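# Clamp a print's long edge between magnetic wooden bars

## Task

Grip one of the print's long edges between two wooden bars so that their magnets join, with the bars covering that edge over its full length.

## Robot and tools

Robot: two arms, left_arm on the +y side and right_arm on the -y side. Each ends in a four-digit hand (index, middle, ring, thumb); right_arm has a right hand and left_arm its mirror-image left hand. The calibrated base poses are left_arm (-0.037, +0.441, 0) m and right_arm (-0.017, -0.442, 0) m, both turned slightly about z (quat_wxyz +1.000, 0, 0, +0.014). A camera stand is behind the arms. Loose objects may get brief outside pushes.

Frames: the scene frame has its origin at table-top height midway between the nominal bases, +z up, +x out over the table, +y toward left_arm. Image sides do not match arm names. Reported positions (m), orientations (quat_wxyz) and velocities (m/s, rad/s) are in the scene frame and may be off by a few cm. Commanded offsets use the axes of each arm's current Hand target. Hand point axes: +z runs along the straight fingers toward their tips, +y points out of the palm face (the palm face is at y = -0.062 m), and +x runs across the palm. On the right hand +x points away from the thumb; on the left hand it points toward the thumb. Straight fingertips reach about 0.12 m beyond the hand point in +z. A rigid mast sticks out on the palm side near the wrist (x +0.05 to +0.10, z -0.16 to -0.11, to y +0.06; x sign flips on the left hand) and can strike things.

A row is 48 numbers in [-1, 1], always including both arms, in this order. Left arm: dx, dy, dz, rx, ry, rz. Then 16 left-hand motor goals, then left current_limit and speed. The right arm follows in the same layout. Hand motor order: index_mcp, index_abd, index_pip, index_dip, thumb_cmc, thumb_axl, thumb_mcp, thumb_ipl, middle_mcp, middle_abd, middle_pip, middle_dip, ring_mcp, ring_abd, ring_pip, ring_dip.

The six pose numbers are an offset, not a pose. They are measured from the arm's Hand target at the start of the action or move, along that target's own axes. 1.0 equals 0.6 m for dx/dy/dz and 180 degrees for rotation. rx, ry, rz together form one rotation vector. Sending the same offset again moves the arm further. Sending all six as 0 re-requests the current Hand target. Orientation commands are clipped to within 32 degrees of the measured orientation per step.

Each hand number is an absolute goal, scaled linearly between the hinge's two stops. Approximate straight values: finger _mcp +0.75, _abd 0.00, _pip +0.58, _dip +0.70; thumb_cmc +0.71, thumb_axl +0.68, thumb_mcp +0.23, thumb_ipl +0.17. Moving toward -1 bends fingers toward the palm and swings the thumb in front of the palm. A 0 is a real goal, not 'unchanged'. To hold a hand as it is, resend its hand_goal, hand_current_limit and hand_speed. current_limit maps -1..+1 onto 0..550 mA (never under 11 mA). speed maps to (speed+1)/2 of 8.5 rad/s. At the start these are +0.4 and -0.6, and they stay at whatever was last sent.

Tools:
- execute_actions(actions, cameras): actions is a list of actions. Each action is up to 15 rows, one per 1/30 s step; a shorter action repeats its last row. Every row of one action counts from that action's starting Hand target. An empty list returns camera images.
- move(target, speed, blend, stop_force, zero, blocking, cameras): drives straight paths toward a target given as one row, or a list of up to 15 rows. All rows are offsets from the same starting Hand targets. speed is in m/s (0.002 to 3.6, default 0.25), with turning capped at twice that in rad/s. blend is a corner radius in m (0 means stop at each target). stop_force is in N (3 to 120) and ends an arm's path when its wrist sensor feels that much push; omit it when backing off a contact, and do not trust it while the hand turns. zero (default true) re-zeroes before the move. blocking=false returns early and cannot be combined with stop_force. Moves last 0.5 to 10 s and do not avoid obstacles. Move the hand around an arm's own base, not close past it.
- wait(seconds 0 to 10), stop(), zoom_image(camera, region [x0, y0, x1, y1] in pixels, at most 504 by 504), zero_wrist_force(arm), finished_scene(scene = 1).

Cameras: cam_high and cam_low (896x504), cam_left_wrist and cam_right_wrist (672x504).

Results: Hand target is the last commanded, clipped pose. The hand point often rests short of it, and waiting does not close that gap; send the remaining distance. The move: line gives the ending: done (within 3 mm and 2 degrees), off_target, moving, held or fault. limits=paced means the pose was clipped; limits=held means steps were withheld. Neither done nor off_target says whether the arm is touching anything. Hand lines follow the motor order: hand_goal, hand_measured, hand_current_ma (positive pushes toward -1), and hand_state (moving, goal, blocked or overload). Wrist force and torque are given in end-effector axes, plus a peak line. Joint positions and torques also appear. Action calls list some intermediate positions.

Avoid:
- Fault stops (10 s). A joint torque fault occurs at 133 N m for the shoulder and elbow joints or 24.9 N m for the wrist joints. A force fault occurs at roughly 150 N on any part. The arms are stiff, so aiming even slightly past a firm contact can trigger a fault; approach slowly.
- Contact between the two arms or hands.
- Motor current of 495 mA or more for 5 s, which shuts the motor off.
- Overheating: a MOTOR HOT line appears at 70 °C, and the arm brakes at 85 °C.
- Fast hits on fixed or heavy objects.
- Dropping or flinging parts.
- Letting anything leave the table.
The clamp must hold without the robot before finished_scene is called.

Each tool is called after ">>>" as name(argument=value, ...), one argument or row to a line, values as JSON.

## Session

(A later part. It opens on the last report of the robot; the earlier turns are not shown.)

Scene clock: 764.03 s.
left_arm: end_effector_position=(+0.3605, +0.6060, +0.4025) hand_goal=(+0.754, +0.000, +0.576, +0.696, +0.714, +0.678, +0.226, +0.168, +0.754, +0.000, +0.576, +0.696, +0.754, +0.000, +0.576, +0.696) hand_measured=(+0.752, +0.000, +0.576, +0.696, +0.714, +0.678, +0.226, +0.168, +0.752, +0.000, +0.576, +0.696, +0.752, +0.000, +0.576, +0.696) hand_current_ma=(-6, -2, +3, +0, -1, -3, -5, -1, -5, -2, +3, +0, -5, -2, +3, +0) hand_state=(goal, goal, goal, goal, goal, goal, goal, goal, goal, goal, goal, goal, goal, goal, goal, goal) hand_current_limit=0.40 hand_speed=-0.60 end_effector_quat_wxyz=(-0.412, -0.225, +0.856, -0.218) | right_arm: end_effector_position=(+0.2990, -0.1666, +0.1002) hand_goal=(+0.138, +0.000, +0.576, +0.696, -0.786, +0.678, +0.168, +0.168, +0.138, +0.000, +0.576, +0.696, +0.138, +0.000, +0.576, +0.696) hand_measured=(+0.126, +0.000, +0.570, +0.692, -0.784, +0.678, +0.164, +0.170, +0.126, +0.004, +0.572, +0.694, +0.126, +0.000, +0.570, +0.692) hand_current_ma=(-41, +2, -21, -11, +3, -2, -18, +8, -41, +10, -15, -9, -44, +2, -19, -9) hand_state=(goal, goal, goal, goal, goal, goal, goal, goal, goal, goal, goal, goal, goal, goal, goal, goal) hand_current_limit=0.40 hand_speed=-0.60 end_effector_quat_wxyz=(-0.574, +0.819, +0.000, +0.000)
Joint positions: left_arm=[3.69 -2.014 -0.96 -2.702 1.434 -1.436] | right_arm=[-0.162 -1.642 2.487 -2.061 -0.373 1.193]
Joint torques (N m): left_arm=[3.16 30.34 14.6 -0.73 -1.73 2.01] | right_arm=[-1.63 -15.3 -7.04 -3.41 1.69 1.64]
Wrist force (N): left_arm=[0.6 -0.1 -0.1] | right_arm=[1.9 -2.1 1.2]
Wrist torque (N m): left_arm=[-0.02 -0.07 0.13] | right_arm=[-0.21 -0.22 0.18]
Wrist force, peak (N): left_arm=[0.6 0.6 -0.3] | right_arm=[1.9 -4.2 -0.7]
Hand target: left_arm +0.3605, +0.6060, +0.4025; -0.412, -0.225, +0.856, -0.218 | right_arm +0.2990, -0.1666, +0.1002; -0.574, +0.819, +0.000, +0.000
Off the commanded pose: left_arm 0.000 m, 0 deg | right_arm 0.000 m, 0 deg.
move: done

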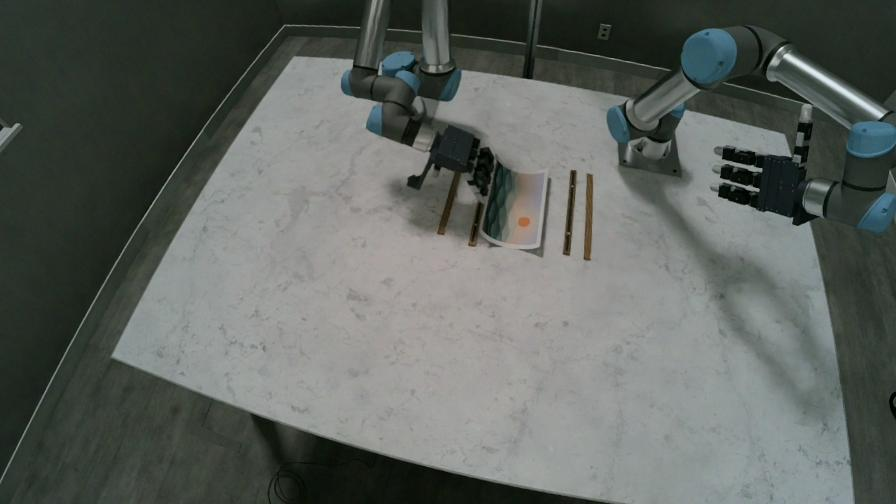

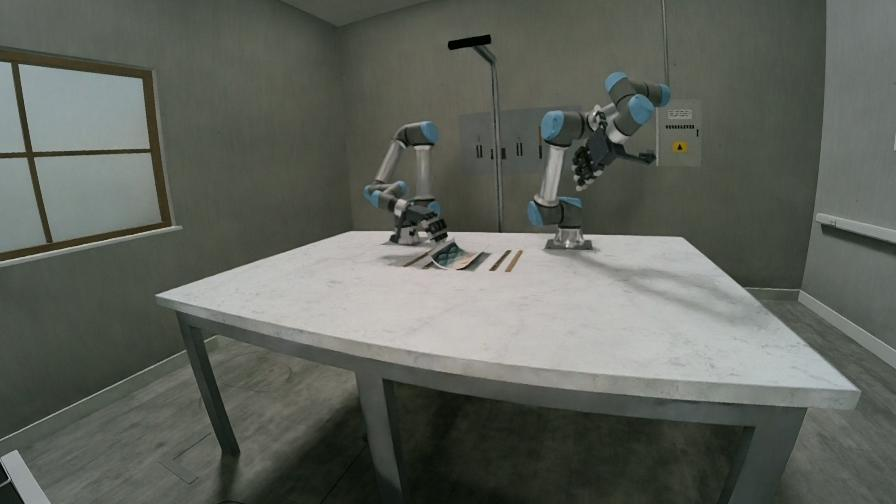

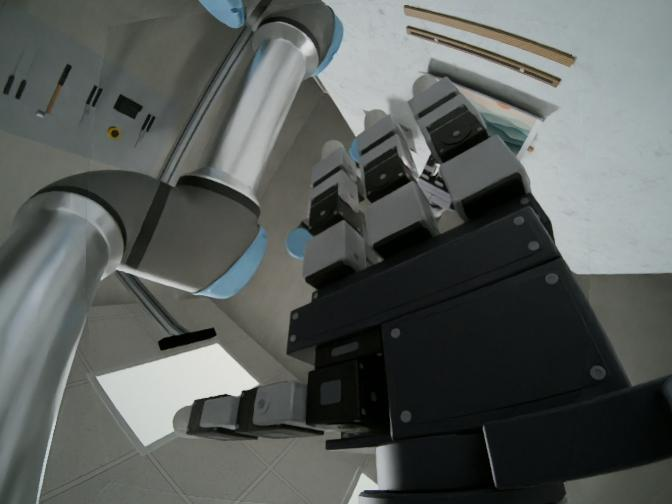

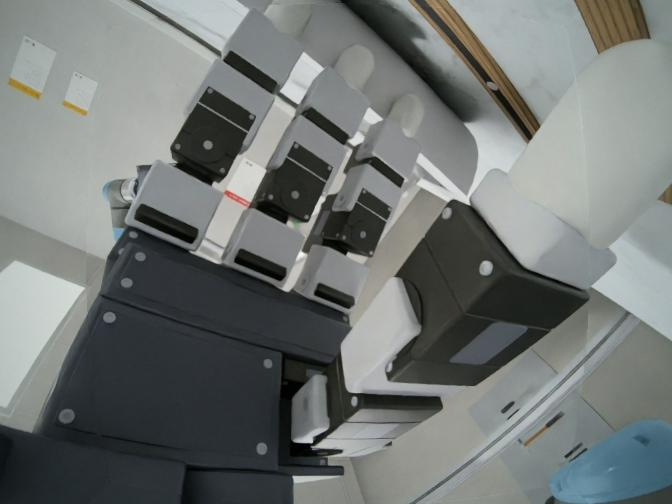

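>>> move(
  target=[
    [0,0,0,0,0,0,0.754,0,0.576,0.696,0.714,0.678,0.226,0.168,0.754,0,0.576,0.696,0.754,0,0.576,0.696,0.4,-0.6,0,0.0456,-0.1253,0,0,0,0.137,0,0.576,0.696,-0.786,0.678,0.1685,0.168,0.137,0,0.576,0.696,0.137,0,0.576,0.696,0.4,-0.6],
    [0,0,0,0,0,0,0.754,0,0.576,0.696,0.714,0.678,0.226,0.168,0.754,0,0.576,0.696,0.754,0,0.576,0.696,0.4,-0.6,0,-0.1111,-0.1823,0,0,0,0.137,0,0.576,0.696,-0.786,0.678,0.1685,0.168,0.137,0,0.576,0.696,0.137,0,0.576,0.696,0.4,-0.6],
  ],
  speed=0.15,
  blend=0.02,
  cameras=["all"],
)

Scene clock: 809.10 s.
left_arm: end_effector_position=(+0.3605, +0.6060, +0.4025) hand_goal=(+0.754, +0.000, +0.576, +0.696, +0.714, +0.678, +0.226, +0.168, +0.754, +0.000, +0.576, +0.696, +0.754, +0.000, +0.576, +0.696) hand_measured=(+0.752, +0.000, +0.576, +0.696, +0.714, +0.678, +0.226, +0.168, +0.752, +0.000, +0.576, +0.696, +0.752, +0.000, +0.576, +0.696) hand_current_ma=(-6, -2, +3, +0, -1, -3, -5, -1, -5, -2, +3, +0, -5, -2, +3, +0) hand_state=(goal, goal, goal, goal, goal, goal, goal, goal, goal, goal, goal, goal, goal, goal, goal, goal) hand_current_limit=0.40 hand_speed=-0.60 end_effector_quat_wxyz=(-0.412, -0.225, +0.856, -0.218) | right_arm: end_effector_position=(+0.2991, -0.2466, +0.2002) hand_goal=(+0.138, +0.000, +0.576, +0.696, -0.786, +0.678, +0.168, +0.168, +0.138, +0.000, +0.576, +0.696, +0.138, +0.000, +0.576, +0.696) hand_measured=(+0.128, +0.000, +0.570, +0.692, -0.784, +0.678, +0.164, +0.170, +0.128, +0.004, +0.572, +0.694, +0.126, +0.000, +0.570, +0.694) hand_current_ma=(-39, +2, -19, -11, +3, -2, -17, +7, -40, +9, -14, -9, -42, +2, -18, -9) hand_state=(goal, goal, goal, goal, goal, goal, goal, goal, goal, goal, goal, goal, goal, goal, goal, goal) hand_current_limit=0.40 hand_speed=-0.60 end_effector_quat_wxyz=(-0.574, +0.819, +0.000, +0.000)
Joint positions: left_arm=[3.69 -2.014 -0.96 -2.702 1.434 -1.436] | right_arm=[-0.406 -1.87 2.232 -1.139 -0.51 0.71]
Joint torques (N m): left_arm=[2.88 29.96 14.01 -0.85 -1.85 2.08] | right_arm=[2.33 -8.27 -21.84 -0.86 -1.39 1.71]
Wrist force (N): left_arm=[0.0 0.3 -0.3] | right_arm=[2.1 -2.7 1.2]
Wrist torque (N m): left_arm=[0.05 0.00 0.08] | right_arm=[-0.32 -0.25 0.20]
Wrist force, peak (N): left_arm=[0.9 0.1 -0.5] | right_arm=[2.3 -4.6 0.6]
Hand target: left_arm +0.3605, +0.6060, +0.4025; -0.412, -0.225, +0.856, -0.218 | right_arm +0.2990, -0.2466, +0.2003; -0.574, +0.819, +0.000, +0.000
Off the commanded pose: left_arm 0.000 m, 0 deg | right_arm 0.000 m, 0 deg.
move: done

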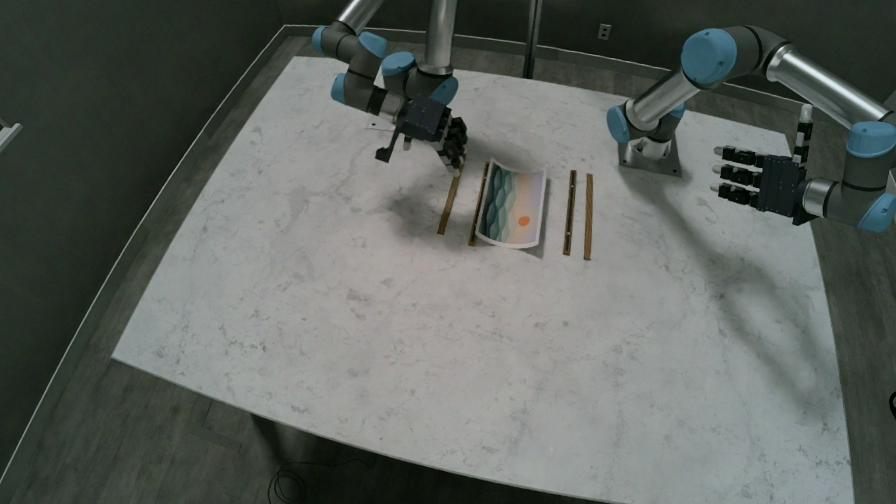

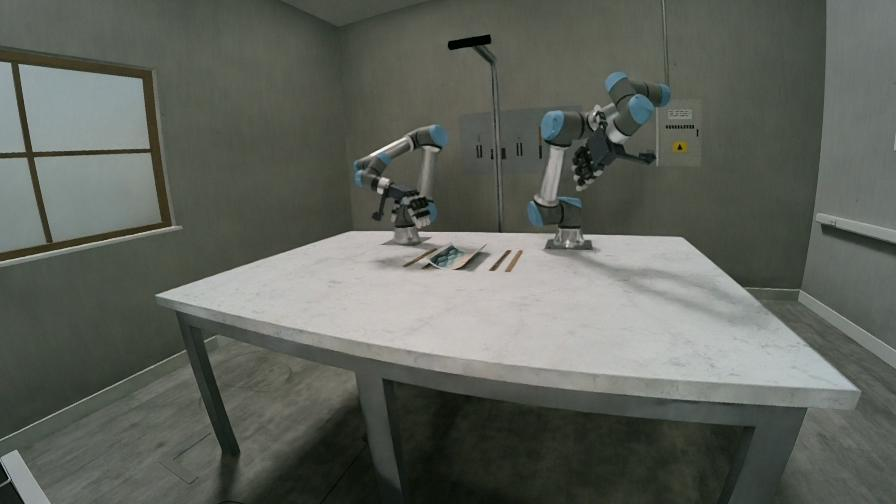

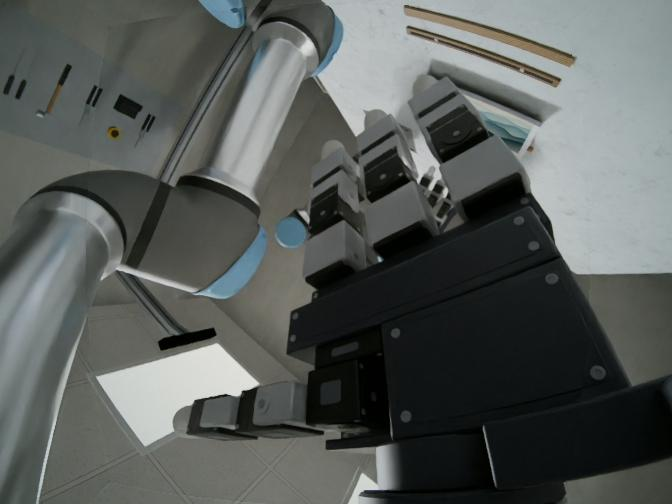

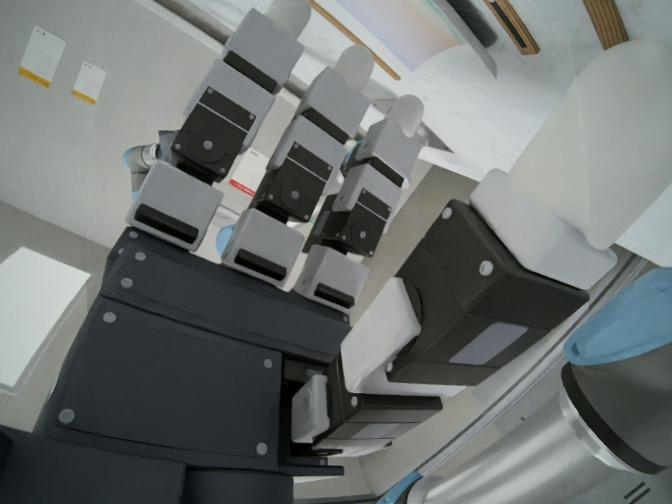

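>>> zoom_image(
  camera="cam_high",
  region=[420, 150, 560, 260],
)

>>> zoom_image(
  camera="cam_high",
  region=[465, 150, 515, 195],
)

>>> zoom_image(
  camera="cam_high",
  region=[450, 210, 500, 255],
)

Scaled by 3.600 from the camera's 896x504 image, which has a finer 1280x720 frame.

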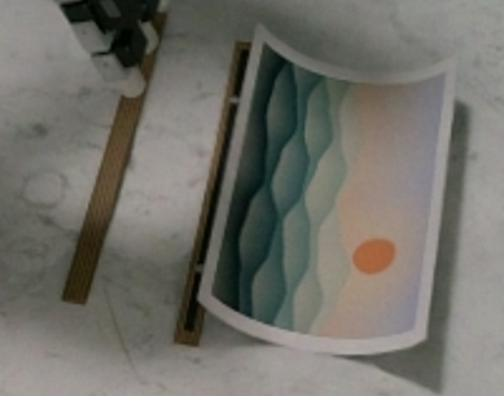

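Scaled by 10.080 from the camera's 896x504 image, which has a finer 1280x720 frame.

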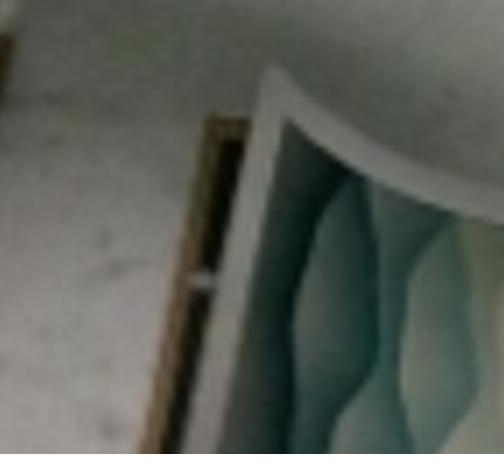

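Scaled by 10.080 from the camera's 896x504 image, which has a finer 1280x720 frame.

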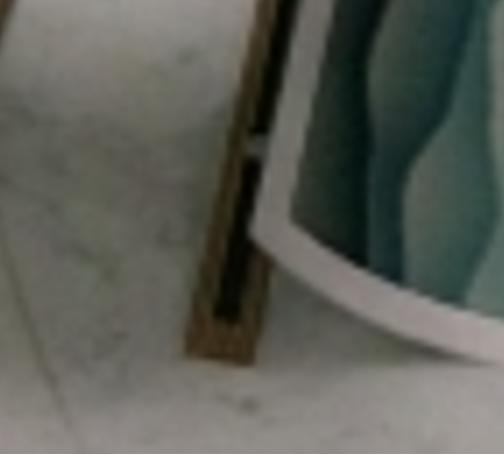

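>>> zoom_image(
  camera="cam_right_wrist",
  region=[120, 0, 440, 310],
)

>>> zoom_image(
  camera="cam_left_wrist",
  region=[290, 50, 550, 300],
)

>>> zoom_image(
  camera="cam_right_wrist",
  region=[330, 0, 672, 400],
)

Scaled by 1.575 from the camera's 672x504 image, which has a finer 960x720 frame.

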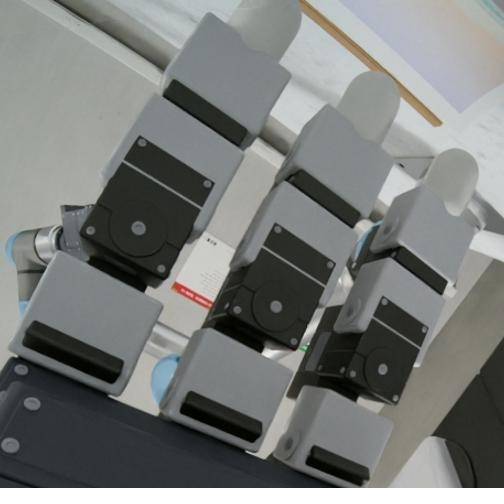

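Scaled by 1.938 from the camera's 672x504 image, which has a finer 960x720 frame.

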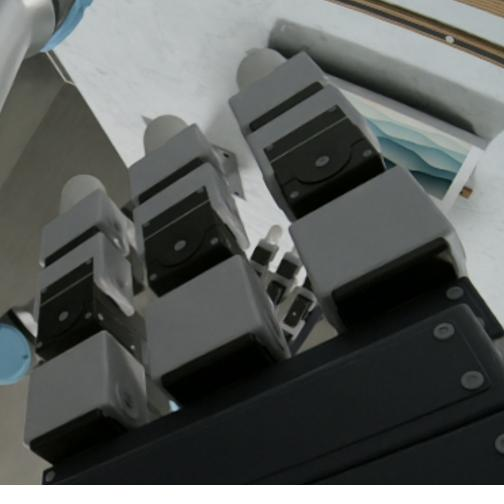

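Scaled by 1.260 from the camera's 672x504 image, which has a finer 960x720 frame.

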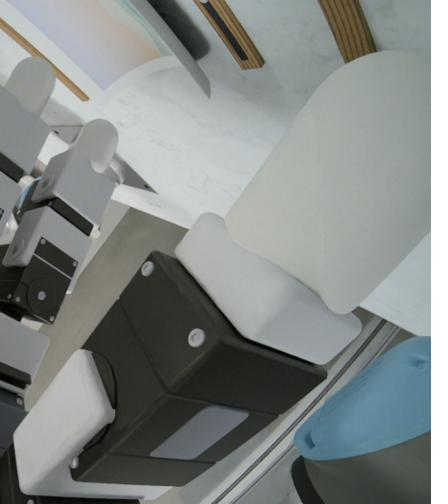

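>>> move(
  target=[
    [0,0,0,0,0,0,0.754,0,0.576,0.696,0.714,0.678,0.226,0.168,0.754,0,0.576,0.696,0.754,0,0.576,0.696,0.4,-0.6,0.2017,-0.1253,-0.0456,0,0,0,0.973,0.08,0.971,0.768,0.98,0.678,0.226,0.168,0.973,-0.08,0.971,0.768,1.0,-0.3,1.0,0.913,0.4,-0.6],
    [0,0,0,0,0,0,0.754,0,0.576,0.696,0.714,0.678,0.226,0.168,0.754,0,0.576,0.696,0.754,0,0.576,0.696,0.4,-0.6,0.2017,-0.1253,-0.0456,0,0.47,0.171,0.973,0.08,0.971,0.768,0.98,0.678,0.226,0.168,0.973,-0.08,0.971,0.768,1.0,-0.3,1.0,0.913,0.4,-0.6],
  ],
  speed=0.25,
  cameras=["cam_high","cam_right_wrist"],
)

Scene clock: 886.03 s.
left_arm: end_effector_position=(+0.3605, +0.6060, +0.4025) hand_goal=(+0.754, +0.000, +0.576, +0.696, +0.714, +0.678, +0.226, +0.168, +0.754, +0.000, +0.576, +0.696, +0.754, +0.000, +0.576, +0.696) hand_measured=(+0.752, +0.000, +0.576, +0.696, +0.714, +0.678, +0.226, +0.168, +0.752, +0.000, +0.576, +0.696, +0.752, +0.000, +0.576, +0.696) hand_current_ma=(-6, -2, +3, +0, -1, -3, -5, -1, -5, -2, +3, +0, -5, -2, +3, +0) hand_state=(goal, goal, goal, goal, goal, goal, goal, goal, goal, goal, goal, goal, goal, goal, goal, goal) hand_current_limit=0.40 hand_speed=-0.60 end_effector_quat_wxyz=(-0.412, -0.225, +0.856, -0.218) | right_arm: end_effector_position=(+0.4201, -0.2465, +0.2802) hand_goal=(+0.974, +0.080, +0.972, +0.768, +0.980, +0.678, +0.226, +0.168, +0.974, -0.080, +0.972, +0.768, +1.000, -0.300, +1.000, +0.914) hand_measured=(+0.956, +0.078, +0.964, +0.764, +0.958, +0.678, +0.220, +0.170, +0.954, -0.076, +0.966, +0.764, +0.980, -0.298, +0.992, +0.910) hand_current_ma=(-70, -7, -25, -12, -82, -2, -21, +7, -76, +8, -19, -10, -79, +6, -24, -10) hand_state=(goal, goal, goal, goal, blocked, goal, goal, goal, goal, goal, goal, goal, blocked, goal, goal, goal) hand_current_limit=0.40 hand_speed=-0.60 end_effector_quat_wxyz=(-0.405, +0.579, -0.579, +0.405)
Joint positions: left_arm=[3.69 -2.014 -0.96 -2.702 1.434 -1.436] | right_arm=[0.123 -1.747 2.392 -3.433 -1.712 3.193]
Joint torques (N m): left_arm=[3.12 30.04 14.27 -0.73 -1.95 1.98] | right_arm=[4.51 -20.06 -10.63 -1.71 -2.46 0.71]
Wrist force (N): left_arm=[0.1 -0.1 -0.4] | right_arm=[2.3 -2.6 1.1]
Wrist torque (N m): left_arm=[0.00 -0.02 0.10] | right_arm=[-0.35 -0.26 0.16]
Wrist force, peak (N): left_arm=[0.9 0.2 -0.1] | right_arm=[3.7 -4.8 0.7]
Hand target: left_arm +0.3605, +0.6060, +0.4025; -0.412, -0.225, +0.856, -0.218 | right_arm +0.4201, -0.2465, +0.2802; -0.405, +0.579, -0.579, +0.406
Off the commanded pose: left_arm 0.000 m, 0 deg | right_arm 0.000 m, 0 deg.
move: done
Images, in order (width x height): cam_high 896x504, cam_right_wrist 672x504.

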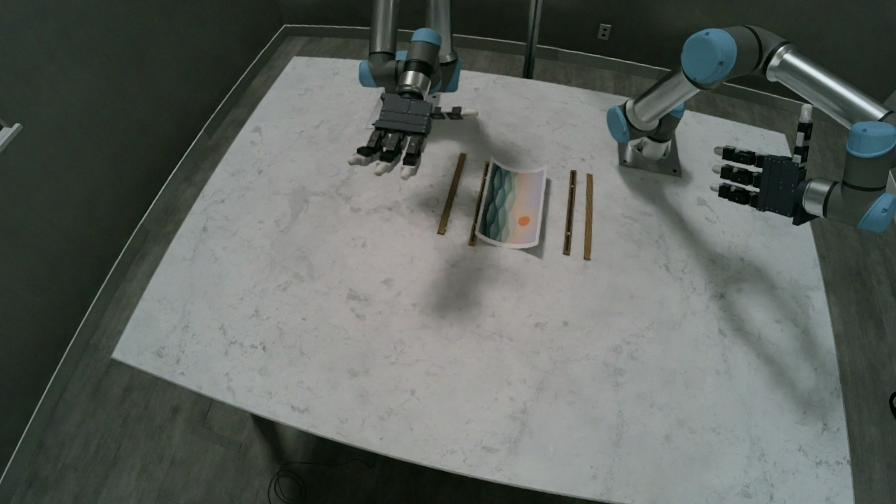

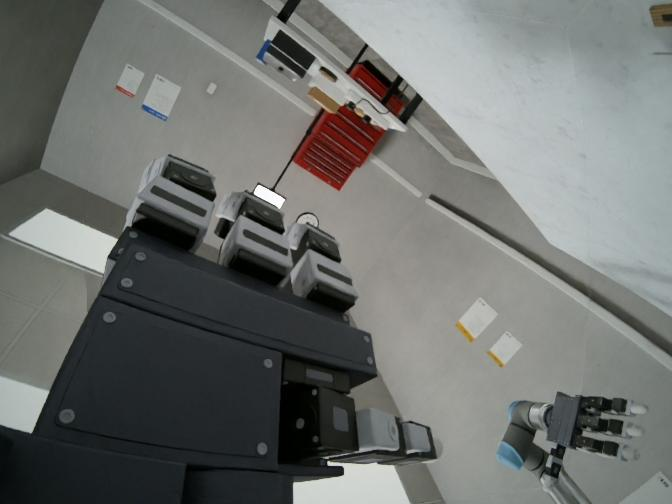

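>>> move(
  target=[0,0,0,0,0,0,0.754,0,0.576,0.696,0.714,0.678,0.226,0.168,0.754,0,0.576,0.696,0.754,0,0.576,0.696,0.4,-0.6,-0.0525,0.3305,-0.1282,-0.1556,0,0,0.973,0.08,0.971,0.768,0.98,0.678,0.226,0.168,0.973,-0.08,0.971,0.768,1.0,-0.3,1.0,0.913,0.4,-0.6],
  speed=0.2,
  cameras=["cam_high","cam_right_wrist","cam_low"],
)

>>> zoom_image(
  camera="cam_high",
  region=[380, 120, 520, 260],
)

>>> zoom_image(
  camera="cam_low",
  region=[340, 150, 500, 280],
)

Scene clock: 895.63 s.
left_arm: end_effector_position=(+0.3605, +0.6060, +0.4025) hand_goal=(+0.754, +0.000, +0.576, +0.696, +0.714, +0.678, +0.226, +0.168, +0.754, +0.000, +0.576, +0.696, +0.754, +0.000, +0.576, +0.696) hand_measured=(+0.752, +0.000, +0.576, +0.696, +0.714, +0.678, +0.226, +0.168, +0.752, +0.000, +0.576, +0.696, +0.752, +0.000, +0.576, +0.696) hand_current_ma=(-6, -2, +3, +0, -1, -3, -5, -1, -5, -2, +3, +0, -5, -2, +3, +0) hand_state=(goal, goal, goal, goal, goal, goal, goal, goal, goal, goal, goal, goal, goal, goal, goal, goal) hand_current_limit=0.40 hand_speed=-0.60 end_effector_quat_wxyz=(-0.412, -0.225, +0.856, -0.218) | right_arm: end_effector_position=(+0.2799, -0.2150, +0.1202) hand_goal=(+0.974, +0.080, +0.972, +0.768, +0.980, +0.678, +0.226, +0.168, +0.974, -0.080, +0.972, +0.768, +1.000, -0.300, +1.000, +0.914) hand_measured=(+0.956, +0.078, +0.964, +0.764, +0.962, +0.678, +0.220, +0.170, +0.954, -0.076, +0.966, +0.764, +0.980, -0.298, +0.992, +0.910) hand_current_ma=(-70, -7, -25, -12, -63, -2, -21, +5, -75, +8, -19, -10, -79, +6, -24, -10) hand_state=(goal, goal, goal, goal, goal, goal, goal, goal, goal, goal, goal, goal, blocked, goal, goal, goal) hand_current_limit=0.40 hand_speed=-0.60 end_effector_quat_wxyz=(-0.253, +0.660, -0.660, +0.253)
Joint positions: left_arm=[3.69 -2.014 -0.96 -2.702 1.434 -1.436] | right_arm=[0.276 -1.741 2.606 -3.145 -1.772 3.37]
Joint torques (N m): left_arm=[3.01 29.71 14.33 -0.77 -1.91 2.04] | right_arm=[-5.26 -15.59 -23.7 -5.82 2.02 -1.31]
Wrist force (N): left_arm=[0.5 0.2 0.0] | right_arm=[2.0 -2.1 0.5]
Wrist torque (N m): left_arm=[0.00 -0.06 0.12] | right_arm=[-0.29 -0.21 0.13]
Wrist force, peak (N): left_arm=[0.6 0.5 0.1] | right_arm=[3.0 -4.2 1.3]
Hand target: left_arm +0.3605, +0.6060, +0.4025; -0.412, -0.225, +0.856, -0.218 | right_arm +0.2799, -0.2150, +0.1202; -0.253, +0.660, -0.660, +0.253
Off the commanded pose: left_arm 0.000 m, 0 deg | right_arm 0.000 m, 0 deg.
move: done
Images, in order (width x height): cam_high 896x504, cam_low 896x504, cam_right_wrist 672x504.

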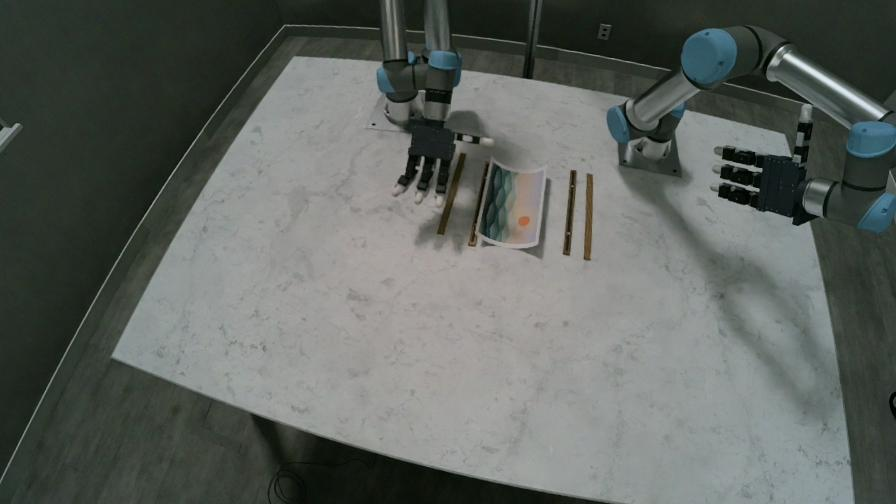

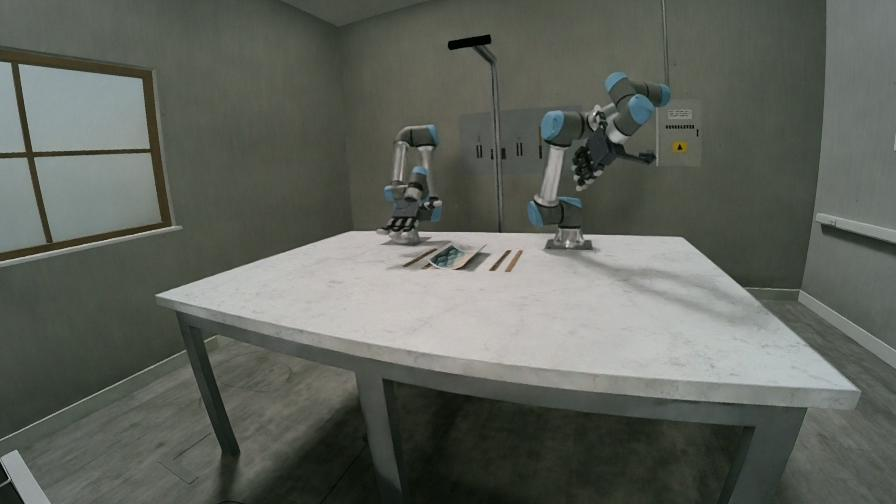

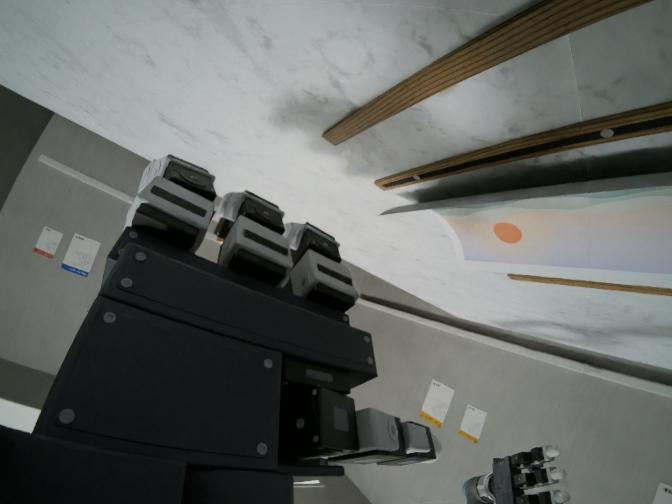

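Scaled by 3.600 from the camera's 896x504 image, which has a finer 1280x720 frame.

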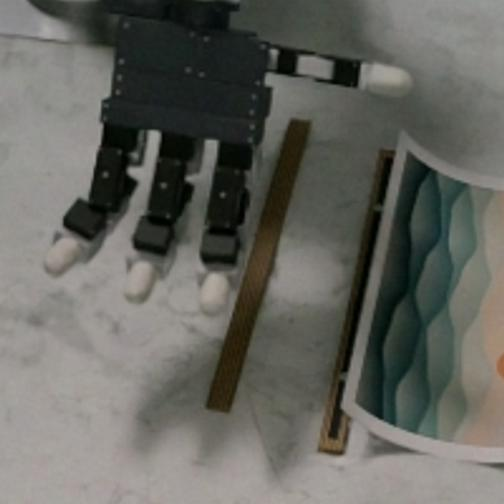

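Scaled by 3.150 from the camera's 896x504 image, which has a finer 1280x720 frame.

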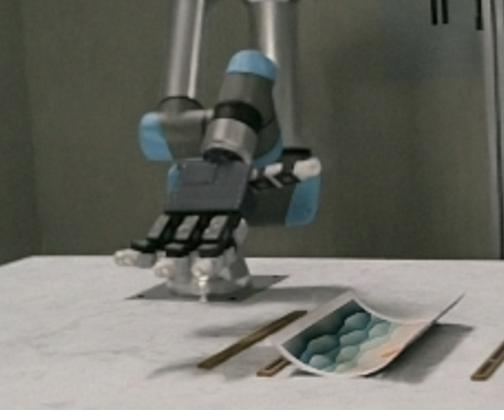

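>>> move(
  target=[0,0,0,0,0,0,0.754,0,0.576,0.696,0.714,0.678,0.226,0.168,0.754,0,0.576,0.696,0.754,0,0.576,0.696,0.4,-0.6,0,0.0892,0.0991,0,0,0,0.973,0.08,0.971,0.768,0.98,0.678,0.226,0.168,0.973,-0.08,0.971,0.768,1.0,-0.3,1.0,0.913,0.4,-0.6],
  speed=0.1,
  stop_force=6,
  cameras=["cam_high","cam_right_wrist"],
)

>>> zoom_image(
  camera="cam_high",
  region=[380, 120, 520, 260],
)

>>> zoom_image(
  camera="cam_high",
  region=[400, 170, 470, 230],
)

Scene clock: 924.30 s.
left_arm: end_effector_position=(+0.3605, +0.6060, +0.4025) hand_goal=(+0.754, +0.000, +0.576, +0.696, +0.714, +0.678, +0.226, +0.168, +0.754, +0.000, +0.576, +0.696, +0.754, +0.000, +0.576, +0.696) hand_measured=(+0.752, +0.000, +0.576, +0.696, +0.714, +0.678, +0.226, +0.168, +0.752, +0.000, +0.576, +0.696, +0.752, +0.000, +0.576, +0.696) hand_current_ma=(-6, -2, +3, +0, -1, -3, -5, -1, -5, -2, +3, +0, -5, -2, +3, +0) hand_state=(goal, goal, goal, goal, goal, goal, goal, goal, goal, goal, goal, goal, goal, goal, goal, goal) hand_current_limit=0.40 hand_speed=-0.60 end_effector_quat_wxyz=(-0.412, -0.225, +0.856, -0.218) | right_arm: end_effector_position=(+0.2799, -0.2150, +0.0402) hand_goal=(+0.974, +0.080, +0.972, +0.768, +0.980, +0.678, +0.226, +0.168, +0.974, -0.080, +0.972, +0.768, +1.000, -0.300, +1.000, +0.914) hand_measured=(+0.956, +0.078, +0.964, +0.764, +0.964, +0.678, +0.220, +0.170, +0.956, -0.076, +0.966, +0.764, +0.980, -0.298, +0.992, +0.910) hand_current_ma=(-68, -7, -25, -12, -58, -2, -21, +5, -73, +8, -19, -10, -78, +6, -24, -10) hand_state=(goal, goal, goal, goal, goal, goal, goal, goal, goal, goal, goal, goal, goal, goal, goal, goal) hand_current_limit=0.40 hand_speed=-0.60 end_effector_quat_wxyz=(-0.253, +0.660, -0.660, +0.253)
Joint positions: left_arm=[3.69 -2.014 -0.96 -2.702 1.434 -1.436] | right_arm=[0.276 -1.389 2.687 -3.578 -1.772 3.37]
Joint torques (N m): left_arm=[3.34 29.35 14.17 -0.69 -1.88 1.96] | right_arm=[6.31 -9.84 -15.72 -5.77 -2.97 -0.89]
Wrist force (N): left_arm=[0.0 0.1 -0.3] | right_arm=[2.0 -2.1 0.7]
Wrist torque (N m): left_arm=[0.00 0.00 0.08] | right_arm=[-0.33 -0.20 0.13]
Wrist force, peak (N): left_arm=[0.5 0.5 -0.6] | right_arm=[2.2 -3.1 -0.1]
Hand target: left_arm +0.3605, +0.6060, +0.4025; -0.412, -0.225, +0.856, -0.218 | right_arm +0.2799, -0.2150, +0.0402; -0.253, +0.660, -0.660, +0.253
Off the commanded pose: left_arm 0.000 m, 0 deg | right_arm 0.000 m, 0 deg.
move: done
Images, in order (width x height): cam_high 896x504, cam_right_wrist 672x504.

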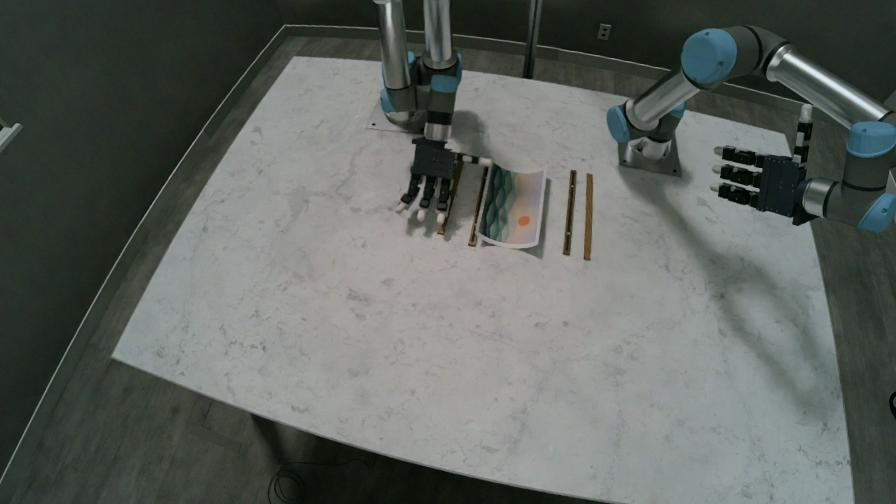

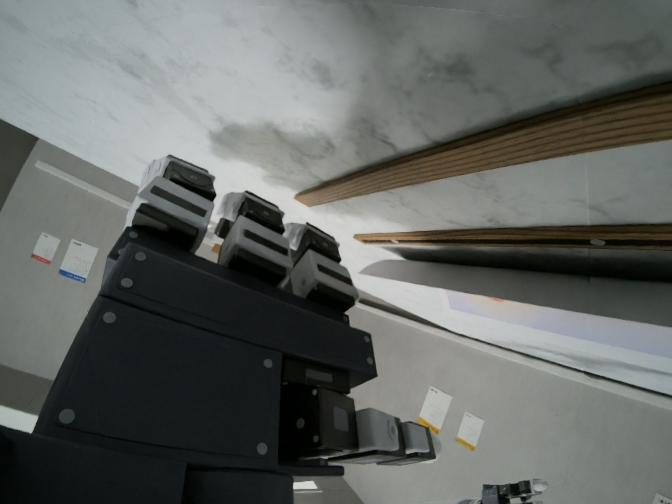

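Scaled by 3.600 from the camera's 896x504 image, which has a finer 1280x720 frame.

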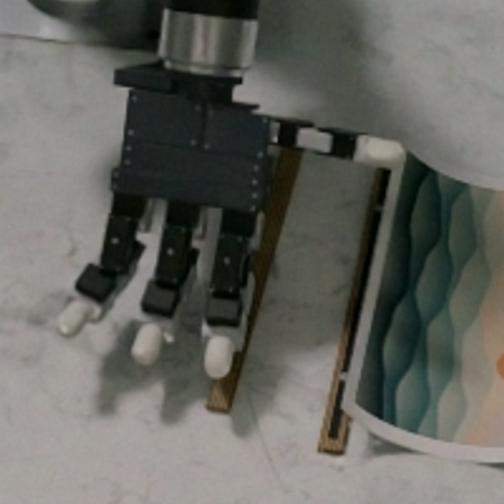

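Scaled by 7.200 from the camera's 896x504 image, which has a finer 1280x720 frame.

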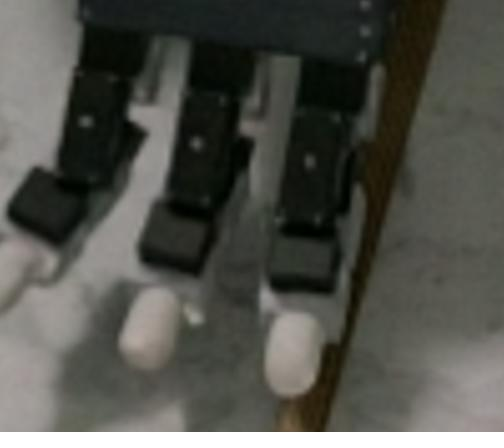

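>>> move(
  target=[0,0,0,0,0,0,0.754,0,0.576,0.696,0.714,0.678,0.226,0.168,0.754,0,0.576,0.696,0.754,0,0.576,0.696,0.4,-0.6,-0.0308,0.0223,0.0248,-0.0333,0,0,0.973,0.15,0.971,0.84,0.98,0.678,0.226,0.168,0.973,-0.15,0.971,0.84,1.0,-0.35,1.0,0.913,0.4,-0.6],
  speed=0.05,
  cameras=["cam_high","cam_low","cam_right_wrist"],
)

>>> zoom_image(
  camera="cam_high",
  region=[400, 160, 480, 240],
)

>>> zoom_image(
  camera="cam_low",
  region=[360, 190, 460, 280],
)

Scene clock: 955.33 s.
left_arm: end_effector_position=(+0.3605, +0.6060, +0.4025) hand_goal=(+0.754, +0.000, +0.576, +0.696, +0.714, +0.678, +0.226, +0.168, +0.754, +0.000, +0.576, +0.696, +0.754, +0.000, +0.576, +0.696) hand_measured=(+0.752, +0.000, +0.576, +0.696, +0.714, +0.678, +0.226, +0.168, +0.752, +0.000, +0.576, +0.696, +0.752, +0.000, +0.576, +0.696) hand_current_ma=(-6, -2, +3, +0, -1, -3, -5, -1, -5, -2, +3, +0, -5, -2, +3, +0) hand_state=(goal, goal, goal, goal, goal, goal, goal, goal, goal, goal, goal, goal, goal, goal, goal, goal) hand_current_limit=0.40 hand_speed=-0.60 end_effector_quat_wxyz=(-0.412, -0.225, +0.856, -0.218) | right_arm: end_effector_position=(+0.2799, -0.1965, +0.0202) hand_goal=(+0.974, +0.150, +0.972, +0.840, +0.980, +0.678, +0.226, +0.168, +0.974, -0.150, +0.972, +0.840, +1.000, -0.350, +1.000, +0.914) hand_measured=(+0.974, +0.146, +0.974, +0.836, +0.964, +0.678, +0.220, +0.170, +0.956, -0.146, +0.966, +0.836, +0.980, -0.346, +0.992, +0.910) hand_current_ma=(-2, -9, +3, -13, -57, -2, -21, +5, -73, +12, -19, -10, -78, +11, -24, -10) hand_state=(goal, goal, goal, goal, goal, goal, goal, goal, goal, goal, goal, goal, goal, goal, goal, goal) hand_current_limit=0.40 hand_speed=-0.60 end_effector_quat_wxyz=(-0.218, +0.673, -0.673, +0.218) end_effector_velocity=(+0.000, -0.001, +0.001) end_effector_angular_velocity=(+0.000, -0.005, +0.000)
Joint positions: left_arm=[3.69 -2.014 -0.96 -2.702 1.434 -1.436] | right_arm=[0.312 -1.336 2.621 -3.456 -1.768 3.42]
Joint velocities: left_arm=[within noise] | right_arm=[-0.001 -0.001 0.002 -0.005 -0.001 -0.002]
Joint torques (N m): left_arm=[3.22 30.17 14.15 -0.73 -1.93 2.01] | right_arm=[-6.88 -26.49 -0.59 -5.91 0.43 -1.21]
Wrist force (N): left_arm=[0.4 0.1 -0.3] | right_arm=[2.2 -2.4 0.3]
Wrist torque (N m): left_arm=[0.02 -0.06 0.11] | right_arm=[-0.33 -0.21 0.10]
Wrist force, peak (N): left_arm=[0.4 0.4 -0.6] | right_arm=[2.5 -2.4 0.4]
Hand target: left_arm +0.3605, +0.6060, +0.4025; -0.412, -0.225, +0.856, -0.218 | right_arm +0.2799, -0.1966, +0.0202; -0.218, +0.673, -0.673, +0.218
Off the commanded pose: left_arm 0.000 m, 0 deg | right_arm 0.000 m, 0 deg.
move: done
Images, in order (width x height): cam_high 896x504, cam_low 896x504, cam_right_wrist 672x504.

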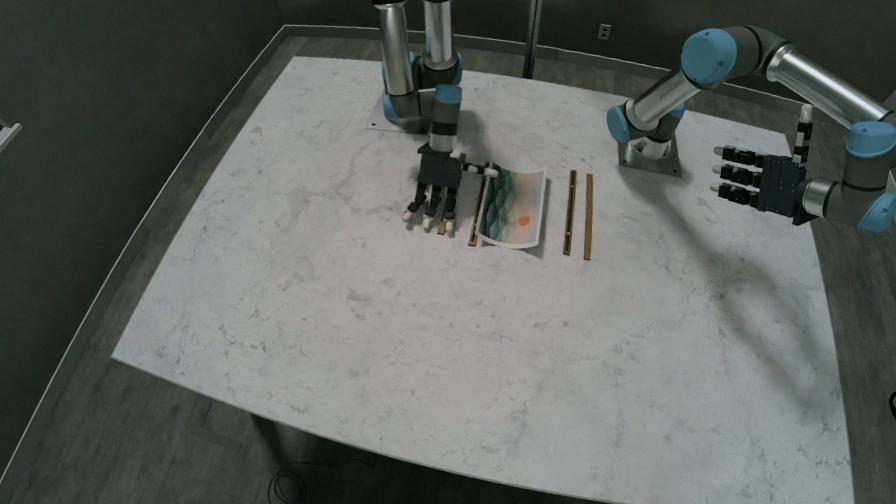

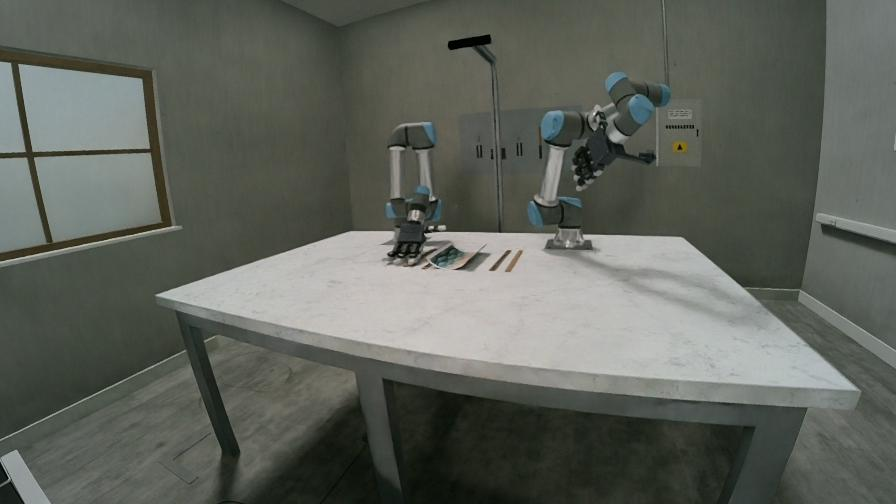

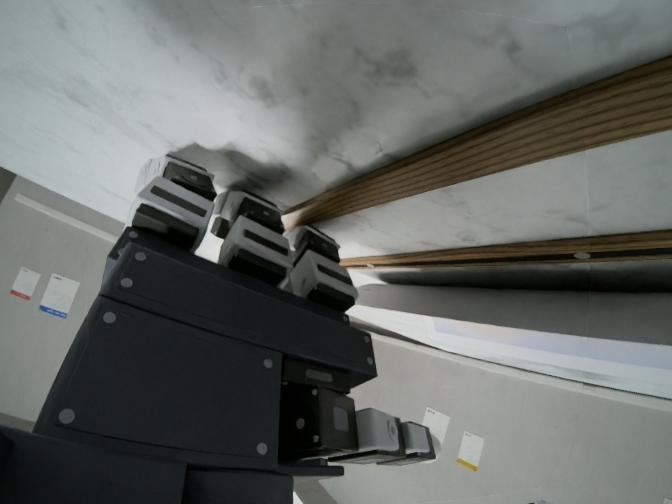

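Scaled by 6.300 from the camera's 896x504 image, which has a finer 1280x720 frame.

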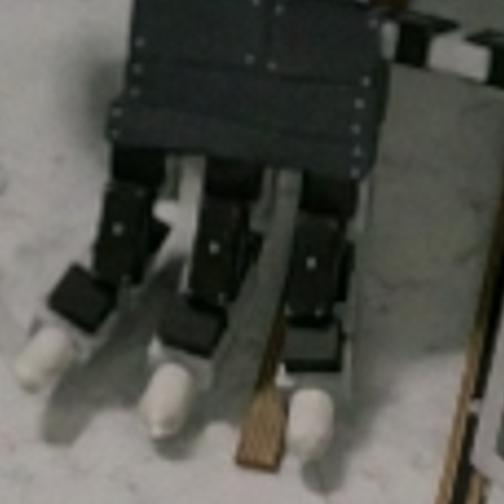

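Scaled by 5.040 from the camera's 896x504 image, which has a finer 1280x720 frame.

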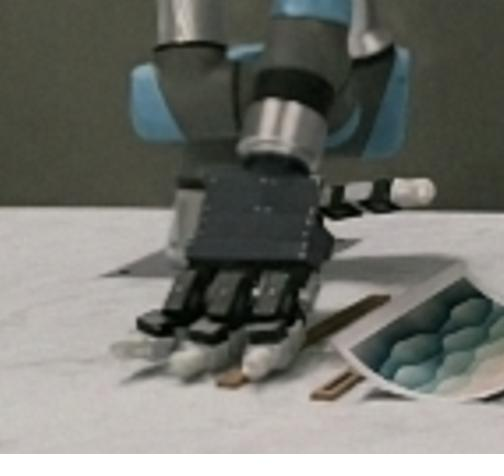

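>>> move(
  target=[0,0,0,0,0,0,0.754,0,0.576,0.696,0.714,0.678,0.226,0.168,0.754,0,0.576,0.696,0.754,0,0.576,0.696,0.4,-0.6,-0.0083,0.0809,-0.0588,0,0,0,0.973,0.15,0.971,0.84,0.98,0.678,0.226,0.168,0.973,-0.15,0.971,0.84,1.0,-0.35,1.0,0.913,0.4,-0.6],
  speed=0.06,
  cameras=["cam_high","cam_right_wrist"],
)

>>> zoom_image(
  camera="cam_high",
  region=[410, 150, 490, 240],
)

>>> zoom_image(
  camera="cam_right_wrist",
  region=[180, 100, 480, 320],
)

Scene clock: 977.33 s.
left_arm: end_effector_position=(+0.3605, +0.6060, +0.4025) hand_goal=(+0.754, +0.000, +0.576, +0.696, +0.714, +0.678, +0.226, +0.168, +0.754, +0.000, +0.576, +0.696, +0.754, +0.000, +0.576, +0.696) hand_measured=(+0.752, +0.000, +0.576, +0.696, +0.714, +0.678, +0.226, +0.168, +0.752, +0.000, +0.576, +0.696, +0.752, +0.000, +0.576, +0.696) hand_current_ma=(-6, -2, +3, +0, -1, -3, -5, -1, -5, -2, +3, +0, -5, -2, +3, +0) hand_state=(goal, goal, goal, goal, goal, goal, goal, goal, goal, goal, goal, goal, goal, goal, goal, goal) hand_current_limit=0.40 hand_speed=-0.60 end_effector_quat_wxyz=(-0.412, -0.225, +0.856, -0.218) | right_arm: end_effector_position=(+0.2199, -0.1916, +0.0203) hand_goal=(+0.974, +0.150, +0.972, +0.840, +0.980, +0.678, +0.226, +0.168, +0.974, -0.150, +0.972, +0.840, +1.000, -0.350, +1.000, +0.914) hand_measured=(+0.968, +0.148, +0.972, +0.836, +0.966, +0.678, +0.220, +0.170, +0.956, -0.146, +0.966, +0.836, +0.980, -0.346, +0.992, +0.910) hand_current_ma=(-20, -7, +1, -9, -53, -2, -21, +5, -73, +12, -19, -10, -78, +11, -24, -10) hand_state=(goal, goal, goal, goal, goal, goal, goal, goal, goal, goal, goal, goal, goal, goal, goal, goal) hand_current_limit=0.40 hand_speed=-0.60 end_effector_quat_wxyz=(-0.218, +0.672, -0.673, +0.219)
Joint positions: left_arm=[3.69 -2.014 -0.96 -2.702 1.434 -1.436] | right_arm=[0.413 -1.402 2.724 -3.474 -1.824 3.506]
Joint torques (N m): left_arm=[3.55 29.98 14.12 -0.7 -2.14 2.01] | right_arm=[-6.87 -8 -14.54 -1.14 1.99 -1.29]
Wrist force (N): left_arm=[0.6 0.0 -0.2] | right_arm=[1.9 -2.0 0.5]
Wrist torque (N m): left_arm=[-0.01 -0.07 0.13] | right_arm=[-0.36 -0.19 0.09]
Wrist force, peak (N): left_arm=[0.6 0.0 -0.6] | right_arm=[2.4 -2.9 0.9]
Hand target: left_arm +0.3605, +0.6060, +0.4025; -0.412, -0.225, +0.856, -0.218 | right_arm +0.2199, -0.1916, +0.0202; -0.218, +0.673, -0.673, +0.218
Off the commanded pose: left_arm 0.000 m, 0 deg | right_arm 0.000 m, 0 deg.
move: done
Images, in order (width x height): cam_high 896x504, cam_right_wrist 672x504.

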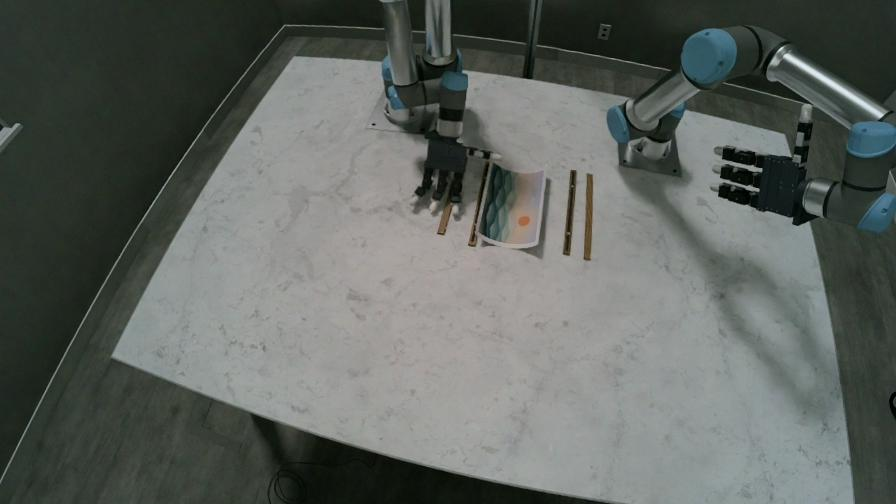

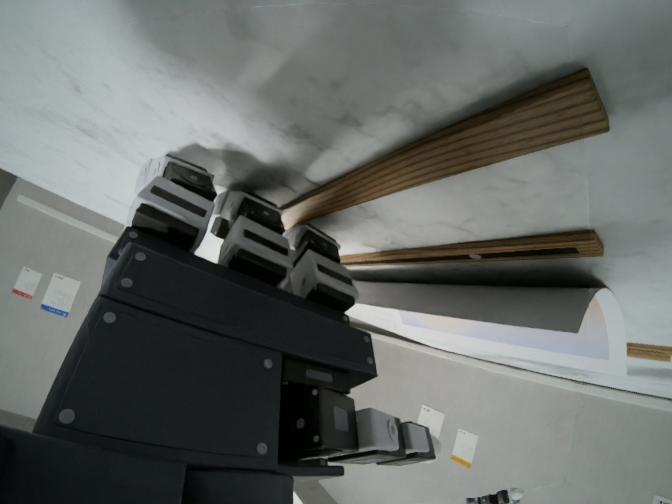

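Scaled by 5.600 from the camera's 896x504 image, which has a finer 1280x720 frame.

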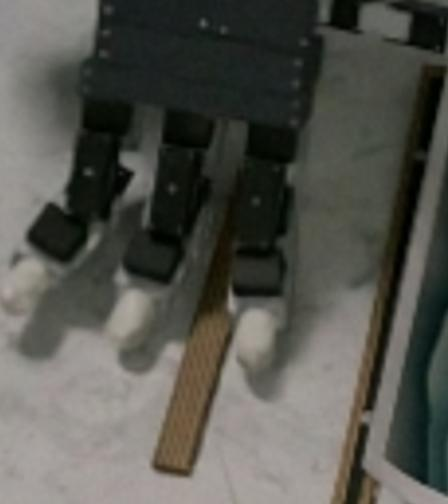

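Scaled by 1.680 from the camera's 672x504 image, which has a finer 960x720 frame.

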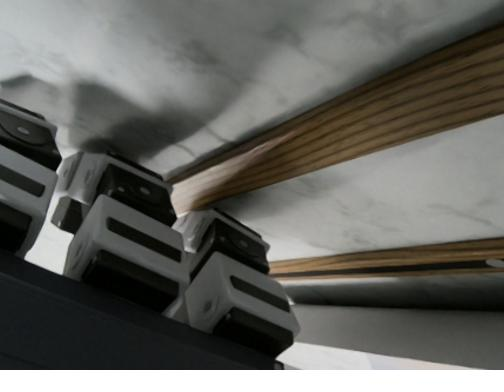

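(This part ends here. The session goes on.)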